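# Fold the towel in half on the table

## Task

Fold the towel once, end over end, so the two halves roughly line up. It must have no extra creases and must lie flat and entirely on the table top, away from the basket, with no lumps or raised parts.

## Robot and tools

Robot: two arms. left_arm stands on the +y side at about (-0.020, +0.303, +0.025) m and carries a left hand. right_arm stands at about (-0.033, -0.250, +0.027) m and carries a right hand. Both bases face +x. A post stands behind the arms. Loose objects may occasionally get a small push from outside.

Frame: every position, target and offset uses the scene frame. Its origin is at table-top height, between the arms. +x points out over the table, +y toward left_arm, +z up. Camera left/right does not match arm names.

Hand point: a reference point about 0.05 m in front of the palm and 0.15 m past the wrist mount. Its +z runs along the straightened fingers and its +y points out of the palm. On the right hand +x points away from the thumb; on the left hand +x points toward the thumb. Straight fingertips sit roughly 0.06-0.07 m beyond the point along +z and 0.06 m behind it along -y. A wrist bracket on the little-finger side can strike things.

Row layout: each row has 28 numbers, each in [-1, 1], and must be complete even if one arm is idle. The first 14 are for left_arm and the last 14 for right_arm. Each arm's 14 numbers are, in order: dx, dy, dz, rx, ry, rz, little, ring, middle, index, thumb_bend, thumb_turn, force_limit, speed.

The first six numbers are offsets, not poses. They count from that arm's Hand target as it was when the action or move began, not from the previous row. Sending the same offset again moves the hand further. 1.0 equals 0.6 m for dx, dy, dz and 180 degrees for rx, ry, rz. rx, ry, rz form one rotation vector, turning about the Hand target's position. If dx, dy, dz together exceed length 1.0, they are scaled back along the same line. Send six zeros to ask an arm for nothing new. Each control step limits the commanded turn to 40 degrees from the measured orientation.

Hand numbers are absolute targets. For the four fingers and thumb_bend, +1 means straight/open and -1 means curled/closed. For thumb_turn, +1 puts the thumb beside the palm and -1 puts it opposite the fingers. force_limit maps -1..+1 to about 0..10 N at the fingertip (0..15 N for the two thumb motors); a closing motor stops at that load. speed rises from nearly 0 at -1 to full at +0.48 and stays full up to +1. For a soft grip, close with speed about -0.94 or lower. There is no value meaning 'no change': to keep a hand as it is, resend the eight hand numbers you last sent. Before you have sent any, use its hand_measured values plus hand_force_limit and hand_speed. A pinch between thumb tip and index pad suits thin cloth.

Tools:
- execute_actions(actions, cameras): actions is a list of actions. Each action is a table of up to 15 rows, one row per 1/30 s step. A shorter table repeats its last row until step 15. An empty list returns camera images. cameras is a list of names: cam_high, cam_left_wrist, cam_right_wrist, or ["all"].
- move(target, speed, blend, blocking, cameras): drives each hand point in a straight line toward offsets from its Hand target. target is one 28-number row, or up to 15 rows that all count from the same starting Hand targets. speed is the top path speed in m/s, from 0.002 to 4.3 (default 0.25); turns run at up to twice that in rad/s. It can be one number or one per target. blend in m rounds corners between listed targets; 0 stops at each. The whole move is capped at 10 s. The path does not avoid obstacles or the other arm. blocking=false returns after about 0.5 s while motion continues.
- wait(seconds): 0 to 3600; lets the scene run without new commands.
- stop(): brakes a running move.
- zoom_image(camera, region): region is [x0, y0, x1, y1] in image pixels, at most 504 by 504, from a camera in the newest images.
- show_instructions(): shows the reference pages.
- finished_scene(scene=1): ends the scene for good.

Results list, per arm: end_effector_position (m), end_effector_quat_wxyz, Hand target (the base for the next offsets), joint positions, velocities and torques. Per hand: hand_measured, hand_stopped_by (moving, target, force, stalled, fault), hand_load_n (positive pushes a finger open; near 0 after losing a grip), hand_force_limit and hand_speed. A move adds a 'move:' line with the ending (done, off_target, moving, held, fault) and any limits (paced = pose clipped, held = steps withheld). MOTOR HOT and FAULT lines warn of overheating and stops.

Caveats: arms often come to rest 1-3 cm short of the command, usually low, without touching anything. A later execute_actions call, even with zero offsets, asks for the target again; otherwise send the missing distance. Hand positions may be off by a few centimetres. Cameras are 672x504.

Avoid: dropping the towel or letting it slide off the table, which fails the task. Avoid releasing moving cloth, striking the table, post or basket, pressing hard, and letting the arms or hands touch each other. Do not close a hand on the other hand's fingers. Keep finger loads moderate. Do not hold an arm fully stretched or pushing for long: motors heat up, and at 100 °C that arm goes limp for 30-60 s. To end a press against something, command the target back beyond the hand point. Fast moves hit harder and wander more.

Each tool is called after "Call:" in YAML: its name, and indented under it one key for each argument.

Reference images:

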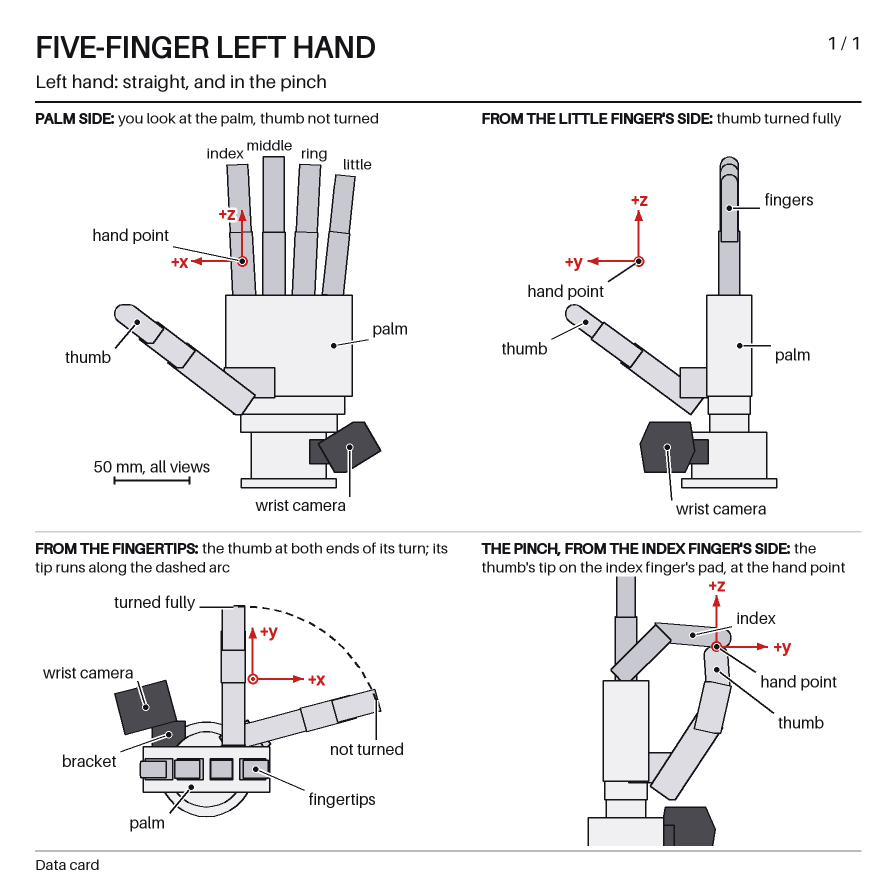

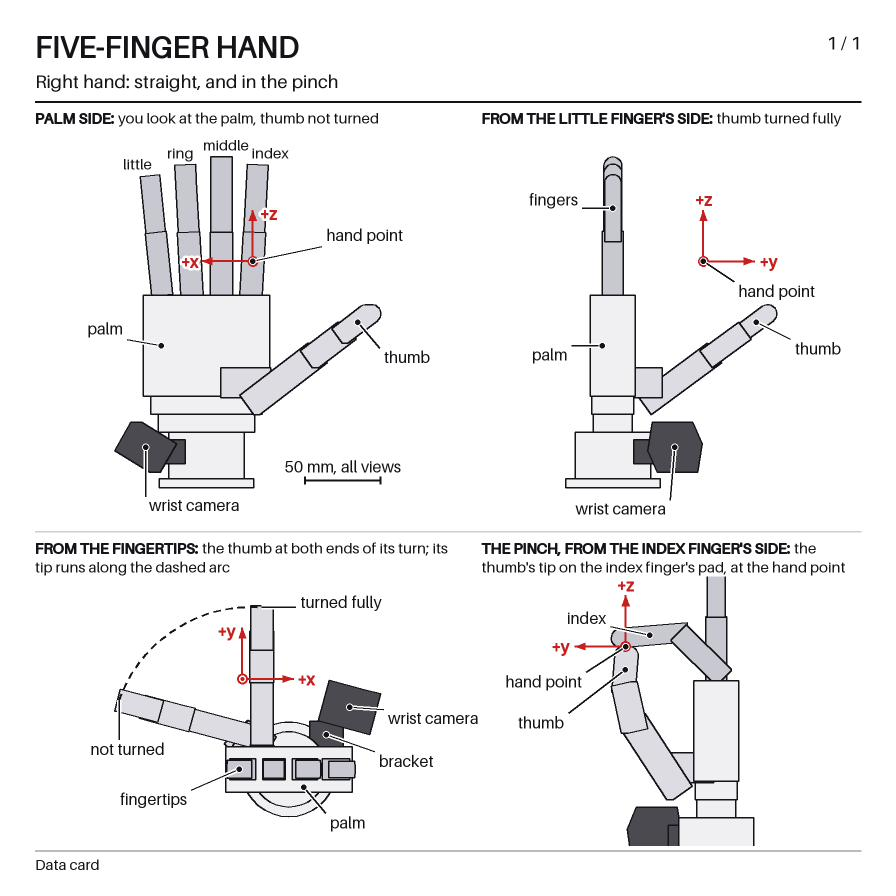

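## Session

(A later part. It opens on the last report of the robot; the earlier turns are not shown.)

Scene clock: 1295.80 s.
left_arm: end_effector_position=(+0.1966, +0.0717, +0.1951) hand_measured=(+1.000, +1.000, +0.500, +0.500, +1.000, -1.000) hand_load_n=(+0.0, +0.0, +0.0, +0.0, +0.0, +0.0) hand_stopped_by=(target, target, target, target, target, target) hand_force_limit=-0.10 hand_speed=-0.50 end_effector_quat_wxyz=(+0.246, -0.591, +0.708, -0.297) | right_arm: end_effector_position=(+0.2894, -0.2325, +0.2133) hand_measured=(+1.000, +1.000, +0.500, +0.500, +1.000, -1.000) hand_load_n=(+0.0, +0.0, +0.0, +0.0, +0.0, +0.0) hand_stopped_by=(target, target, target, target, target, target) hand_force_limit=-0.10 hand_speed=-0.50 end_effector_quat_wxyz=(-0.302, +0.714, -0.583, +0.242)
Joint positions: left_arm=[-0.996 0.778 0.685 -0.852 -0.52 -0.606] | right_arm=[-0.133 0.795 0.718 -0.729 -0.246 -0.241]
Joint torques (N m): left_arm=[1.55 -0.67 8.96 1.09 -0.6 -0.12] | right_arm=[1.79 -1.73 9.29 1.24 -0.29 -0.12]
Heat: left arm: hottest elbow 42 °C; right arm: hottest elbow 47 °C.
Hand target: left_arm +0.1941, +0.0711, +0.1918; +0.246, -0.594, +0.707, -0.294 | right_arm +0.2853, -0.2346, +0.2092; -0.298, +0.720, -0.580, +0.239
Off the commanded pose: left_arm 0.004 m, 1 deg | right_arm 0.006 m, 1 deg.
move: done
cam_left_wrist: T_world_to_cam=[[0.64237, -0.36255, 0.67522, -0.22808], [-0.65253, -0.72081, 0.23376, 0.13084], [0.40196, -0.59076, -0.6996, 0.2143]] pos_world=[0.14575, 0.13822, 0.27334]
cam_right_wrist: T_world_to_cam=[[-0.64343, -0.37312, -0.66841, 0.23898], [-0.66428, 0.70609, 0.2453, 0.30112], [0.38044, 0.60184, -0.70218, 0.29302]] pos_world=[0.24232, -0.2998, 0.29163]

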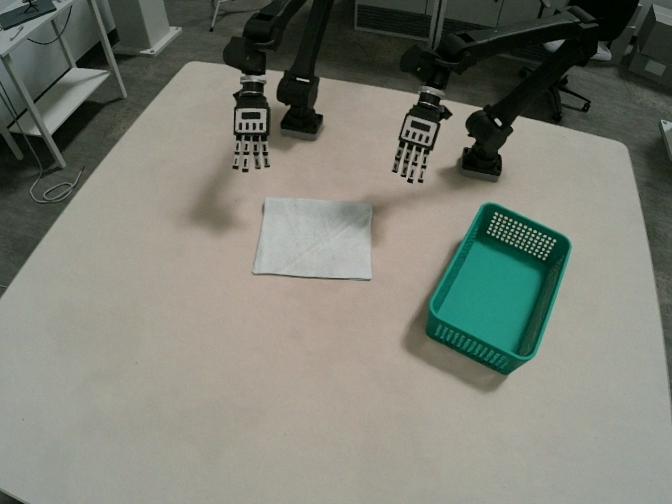

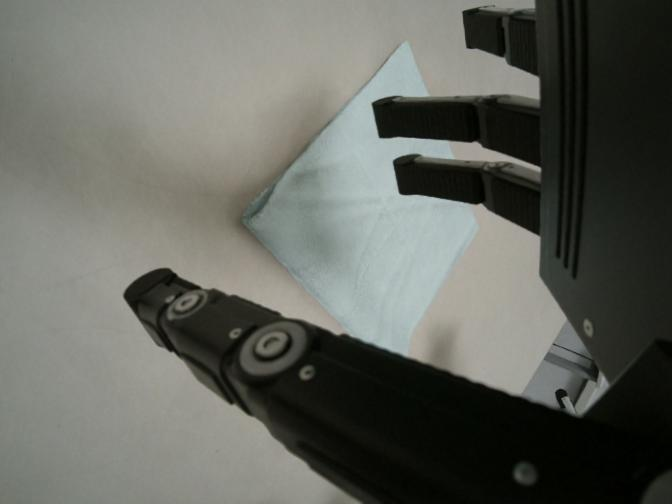

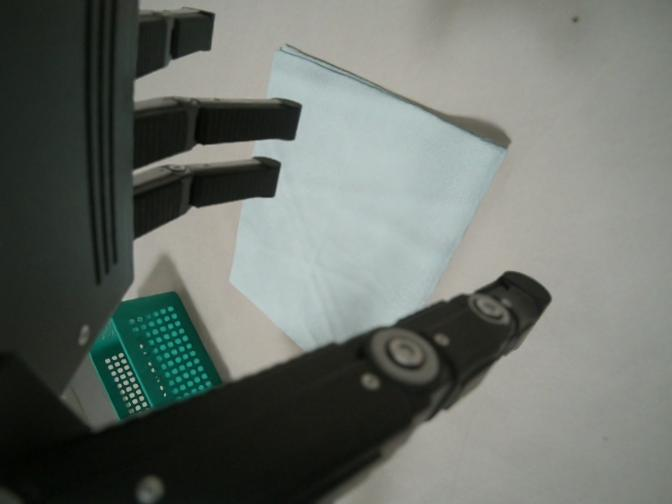

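Call:
move:
  target:
    - [0.0515,-0.2335,-0.153,0,0,0,0.5,0.5,0.5,0.5,1.0,-1,-0.1,-0.5, -0.039,0.131,-0.182,0,0,0,0.5,0.5,0.5,0.5,1.0,-1,-0.1,-0.5]
    - [0.0515,-0.2335,-0.23,0,0,0,0.5,0.5,0.5,0.5,1.0,-1,-0.1,-0.5, -0.039,0.131,-0.25,0,0,0,0.5,0.5,0.5,0.5,1.0,-1,-0.1,-0.5]
  speed: [0.2,0.06]
  cameras: ["all"]

Call:
zoom_image:
  camera: "cam_high"
  region: [240, 180, 400, 300]

Scene clock: 1333.17 s.
left_arm: end_effector_position=(+0.2237, -0.0631, +0.0548) hand_measured=(+0.500, +0.500, +0.500, +0.500, +1.000, -1.000) hand_load_n=(+0.0, +0.0, +0.0, +0.0, +0.0, +0.0) hand_stopped_by=(target, target, target, target, target, target) hand_force_limit=-0.10 hand_speed=-0.50 end_effector_quat_wxyz=(+0.246, -0.590, +0.715, -0.283) | right_arm: end_effector_position=(+0.2571, -0.1585, +0.0596) hand_measured=(+0.500, +0.500, +0.500, +0.500, +1.000, -1.000) hand_load_n=(+0.0, +0.0, +0.0, +0.0, +0.0, +0.0) hand_stopped_by=(target, target, target, target, target, target) hand_force_limit=-0.10 hand_speed=-0.50 end_effector_quat_wxyz=(-0.291, +0.727, -0.576, +0.234)
Joint positions: left_arm=[-1.15 1.401 0.726 -0.382 -0.6 -0.758] | right_arm=[0.206 0.886 0.34 -0.258 -0.016 -0.025]
Joint torques (N m): left_arm=[1.73 -8.18 6.99 2.52 -0.68 -0.14] | right_arm=[3.02 -0.32 8.16 3.25 0.12 0.17]
Heat: left arm: hottest elbow 43 °C; right arm: hottest elbow 45 °C.
Hand target: left_arm +0.2249, -0.0691, +0.0539; +0.246, -0.594, +0.708, -0.294 | right_arm +0.2618, -0.1560, +0.0591; -0.298, +0.720, -0.580, +0.239
Off the commanded pose: left_arm 0.006 m, 2 deg | right_arm 0.005 m, 1 deg.
move: done
cam_left_wrist: T_world_to_cam=[[0.65366, -0.38192, 0.65334, -0.20218], [-0.65028, -0.72507, 0.22674, 0.08369], [0.38712, -0.57307, -0.72231, 0.03134]] pos_world=[0.17445, 0.00142, 0.13575]
cam_right_wrist: T_world_to_cam=[[-0.65119, -0.40038, -0.6447, 0.13922], [-0.67494, 0.69396, 0.25075, 0.26571], [0.34701, 0.59842, -0.72214, 0.16214]] pos_world=[0.21373, -0.22568, 0.14021]

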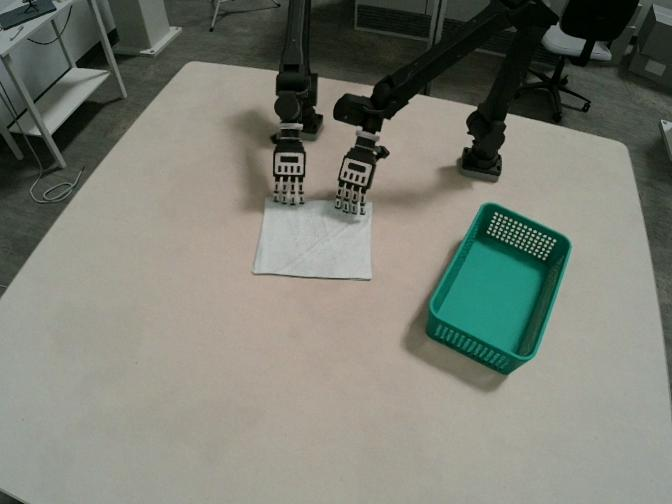

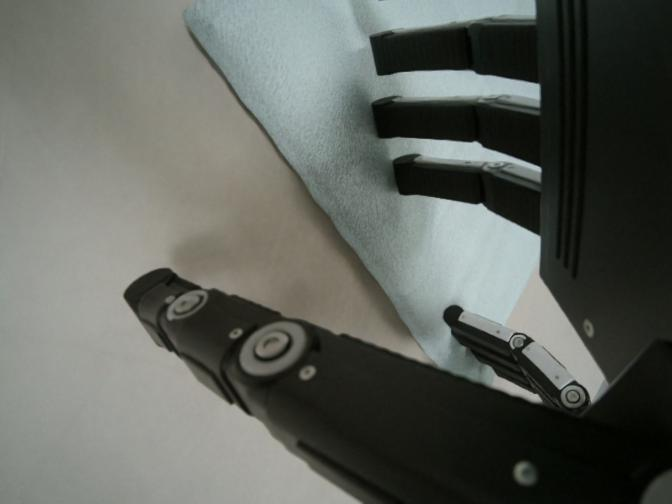

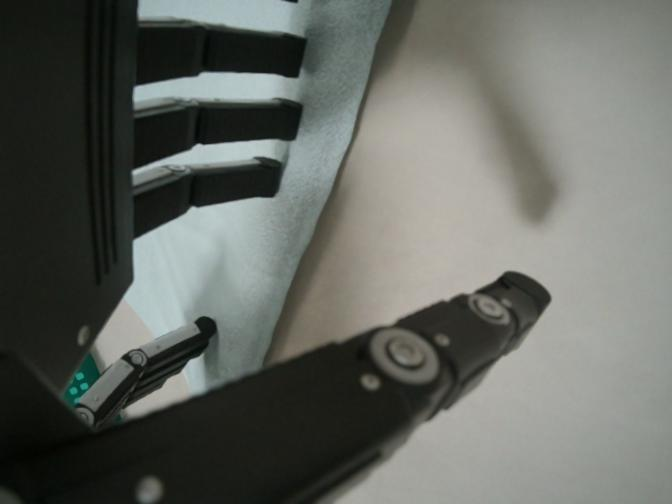

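Scaled by 3.150 from the camera's image (finer frame: 960x720).

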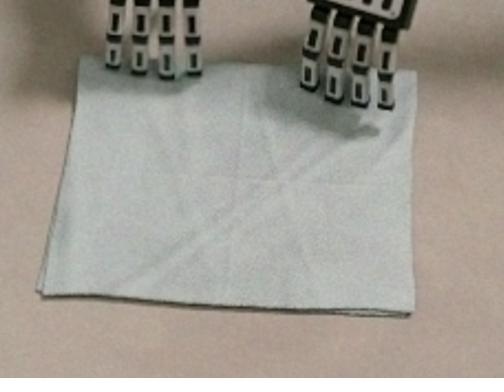

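Call:
move:
  target:
    - [-0.01,0,-0.035,0,0,0,0.5,0.5,0.5,0.5,1.0,-1,-0.1,-0.5, 0.0,0,-0.032,0,0,0,0.5,0.5,0.5,0.5,1.0,-1,-0.1,-0.5]
  speed: [0.05]
  cameras: ["cam_left_wrist","cam_right_wrist"]

Scene clock: 1340.97 s.
left_arm: end_effector_position=(+0.2231, -0.0654, +0.0428) hand_measured=(+0.500, +0.500, +0.500, +0.500, +1.000, -1.000) hand_load_n=(+0.0, +0.0, -0.5, +0.0, +0.0, +0.0) hand_stopped_by=(target, target, target, target, target, target) hand_force_limit=-0.10 hand_speed=-0.50 end_effector_quat_wxyz=(+0.249, -0.592, +0.709, -0.292) | right_arm: end_effector_position=(+0.2647, -0.1571, +0.0499) hand_measured=(+0.500, +0.500, +0.500, +0.500, +1.000, -1.000) hand_load_n=(+0.0, +0.0, -1.5, +0.0, +0.0, +0.0) hand_stopped_by=(target, target, target, target, target, target) hand_force_limit=-0.10 hand_speed=-0.50 end_effector_quat_wxyz=(-0.301, +0.722, -0.574, +0.243)
Joint positions: left_arm=[-1.16 1.426 0.703 -0.321 -0.615 -0.77] | right_arm=[0.206 0.932 0.315 -0.16 -0.014 -0.022]
Joint torques (N m): left_arm=[1.08 -6.83 6.22 2.41 -0.41 -0.15] | right_arm=[2.96 0.32 7.06 2.96 0.12 0.16]
Heat: left arm: hottest elbow 42 °C; right arm: hottest elbow 46 °C.
Hand target: left_arm +0.2189, -0.0689, +0.0327; +0.246, -0.594, +0.708, -0.293 | right_arm +0.2619, -0.1559, +0.0400; -0.298, +0.720, -0.580, +0.239
Off the commanded pose: left_arm 0.011 m, 1 deg | right_arm 0.010 m, 1 deg.
move: off_target (left_arm)
cam_left_wrist: T_world_to_cam=[[0.64555, -0.36852, 0.66892, -0.19276], [-0.6492, -0.72612, 0.22648, 0.08413], [0.40226, -0.58046, -0.70799, 0.01717]] pos_world=[0.17215, 0.00002, 0.12204]
cam_right_wrist: T_world_to_cam=[[-0.63395, -0.39382, -0.66559, 0.13598], [-0.67956, 0.69452, 0.23632, 0.2743], [0.3692, 0.60212, -0.70791, 0.1457]] pos_world=[0.21881, -0.22468, 0.12883]

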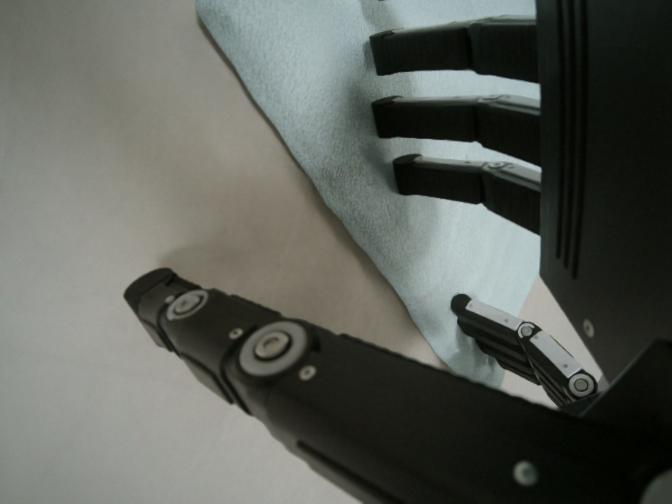

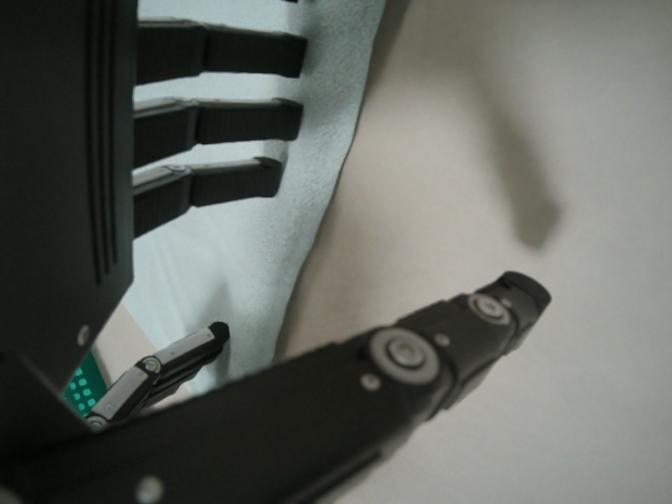

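Call:
move:
  target:
    - [0.0,0,0.08,0,0,0,0.5,0.5,0.5,0.5,1.0,-1,-0.1,-0.5, 0.0,0,0.08,0,0,0,0.5,0.5,0.5,0.5,1.0,-1,-0.1,-0.5]
    - [-0.05,0.23,0.28,0,0,0,0.5,0.5,0.5,0.5,1.0,-1,-0.1,-0.5, 0.0,-0.15,0.28,0,0,0,0.5,0.5,0.5,0.5,1.0,-1,-0.1,-0.5]
  speed: [0.06,0.2]
  cameras: ["all"]

Call:
zoom_image:
  camera: "cam_high"
  region: [240, 180, 400, 300]

Call:
zoom_image:
  camera: "cam_left_wrist"
  region: [150, 20, 550, 400]

Call:
zoom_image:
  camera: "cam_right_wrist"
  region: [220, 20, 600, 300]

Scene clock: 1357.57 s.
left_arm: end_effector_position=(+0.1856, +0.0674, +0.1977) hand_measured=(+0.500, +0.500, +0.500, +0.500, +1.000, -1.000) hand_load_n=(+0.0, +0.0, +0.0, +0.0, +0.0, +0.0) hand_stopped_by=(target, target, target, target, target, target) hand_force_limit=-0.10 hand_speed=-0.50 end_effector_quat_wxyz=(+0.242, -0.597, +0.705, -0.297) | right_arm: end_effector_position=(+0.2540, -0.2424, +0.1883) hand_measured=(+0.500, +0.500, +0.500, +0.500, +1.000, -1.000) hand_load_n=(+0.0, +0.0, +0.0, +0.0, +0.0, +0.0) hand_stopped_by=(target, target, target, target, target, target) hand_force_limit=-0.10 hand_speed=-0.50 end_effector_quat_wxyz=(-0.291, +0.718, -0.592, +0.224)
Joint positions: left_arm=[-1.043 0.772 0.693 -0.891 -0.543 -0.666] | right_arm=[-0.202 0.726 0.641 -0.782 -0.29 -0.293]
Joint torques (N m): left_arm=[2.84 -0.5 9.89 1.01 -0.28 0.15] | right_arm=[1.9 -0.62 12.81 1.13 -0.32 -0.12]
Heat: left arm: hottest elbow 41 °C; right arm: hottest elbow 45 °C.
Hand target: left_arm +0.1889, +0.0691, +0.2008; +0.246, -0.594, +0.708, -0.294 | right_arm +0.2618, -0.2460, +0.2079; -0.298, +0.720, -0.580, +0.239
Off the commanded pose: left_arm 0.005 m, 1 deg | right_arm 0.021 m, 2 deg.
move: off_target (right_arm)
cam_left_wrist: T_world_to_cam=[[0.65024, -0.3506, 0.67399, -0.22628], [-0.64443, -0.72438, 0.24492, 0.11648], [0.40235, -0.5936, -0.69696, 0.21761]] pos_world=[0.13465, 0.13421, 0.27565]
cam_right_wrist: T_world_to_cam=[[-0.67397, -0.36689, -0.64122, 0.19988], [-0.65077, 0.70567, 0.28024, 0.28066], [0.34967, 0.60616, -0.71436, 0.30601]] pos_world=[0.21035, -0.31021, 0.26811]

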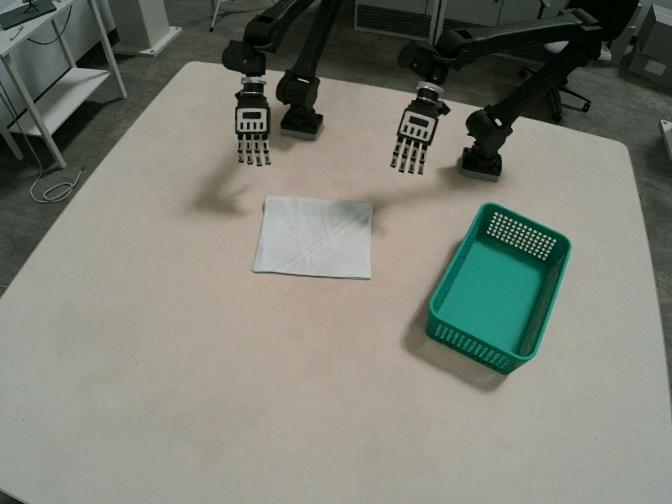

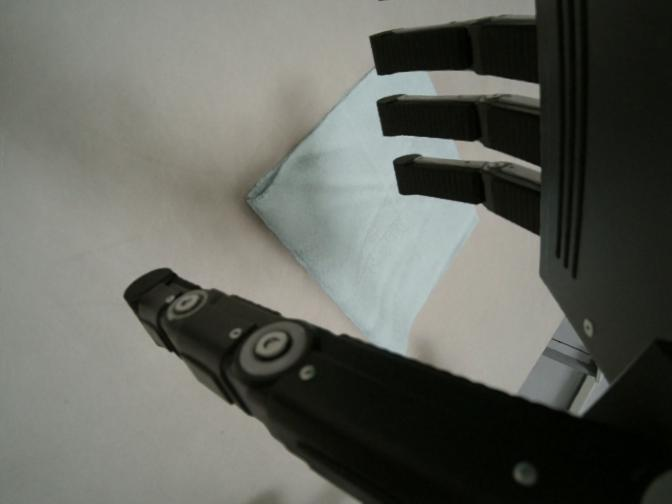

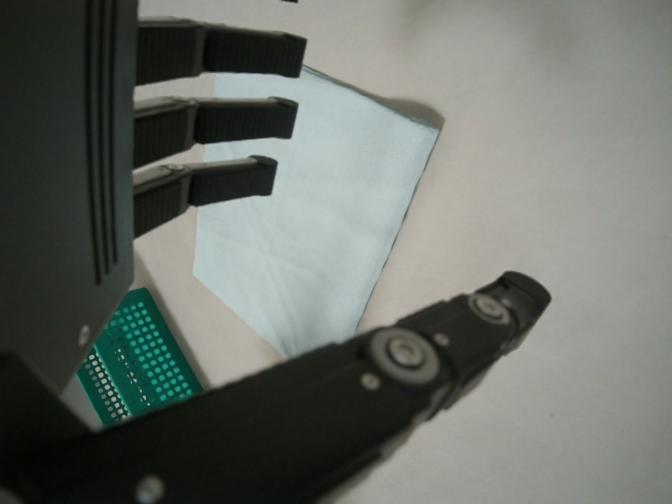

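Scaled by 3.150 from the camera's image (finer frame: 960x720).

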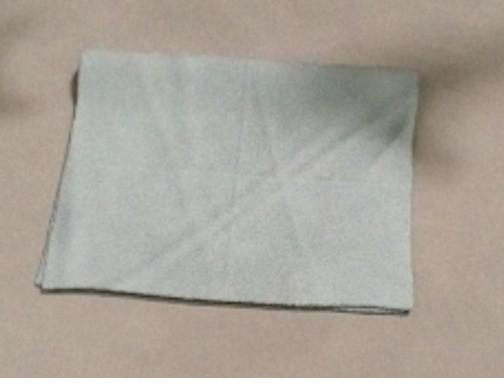

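Scaled by 1.260 from the camera's image (finer frame: 960x720).

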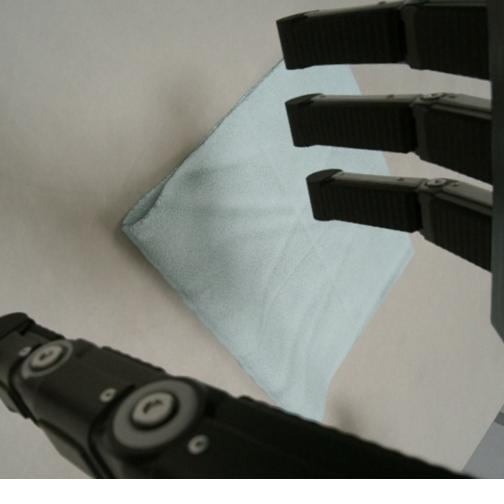

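Scaled by 1.326 from the camera's image (finer frame: 960x720).

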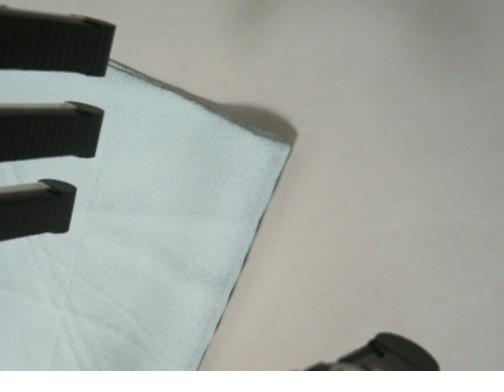

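Call:
finished_scene:
  scene: 1

The scene is finished: the task was done.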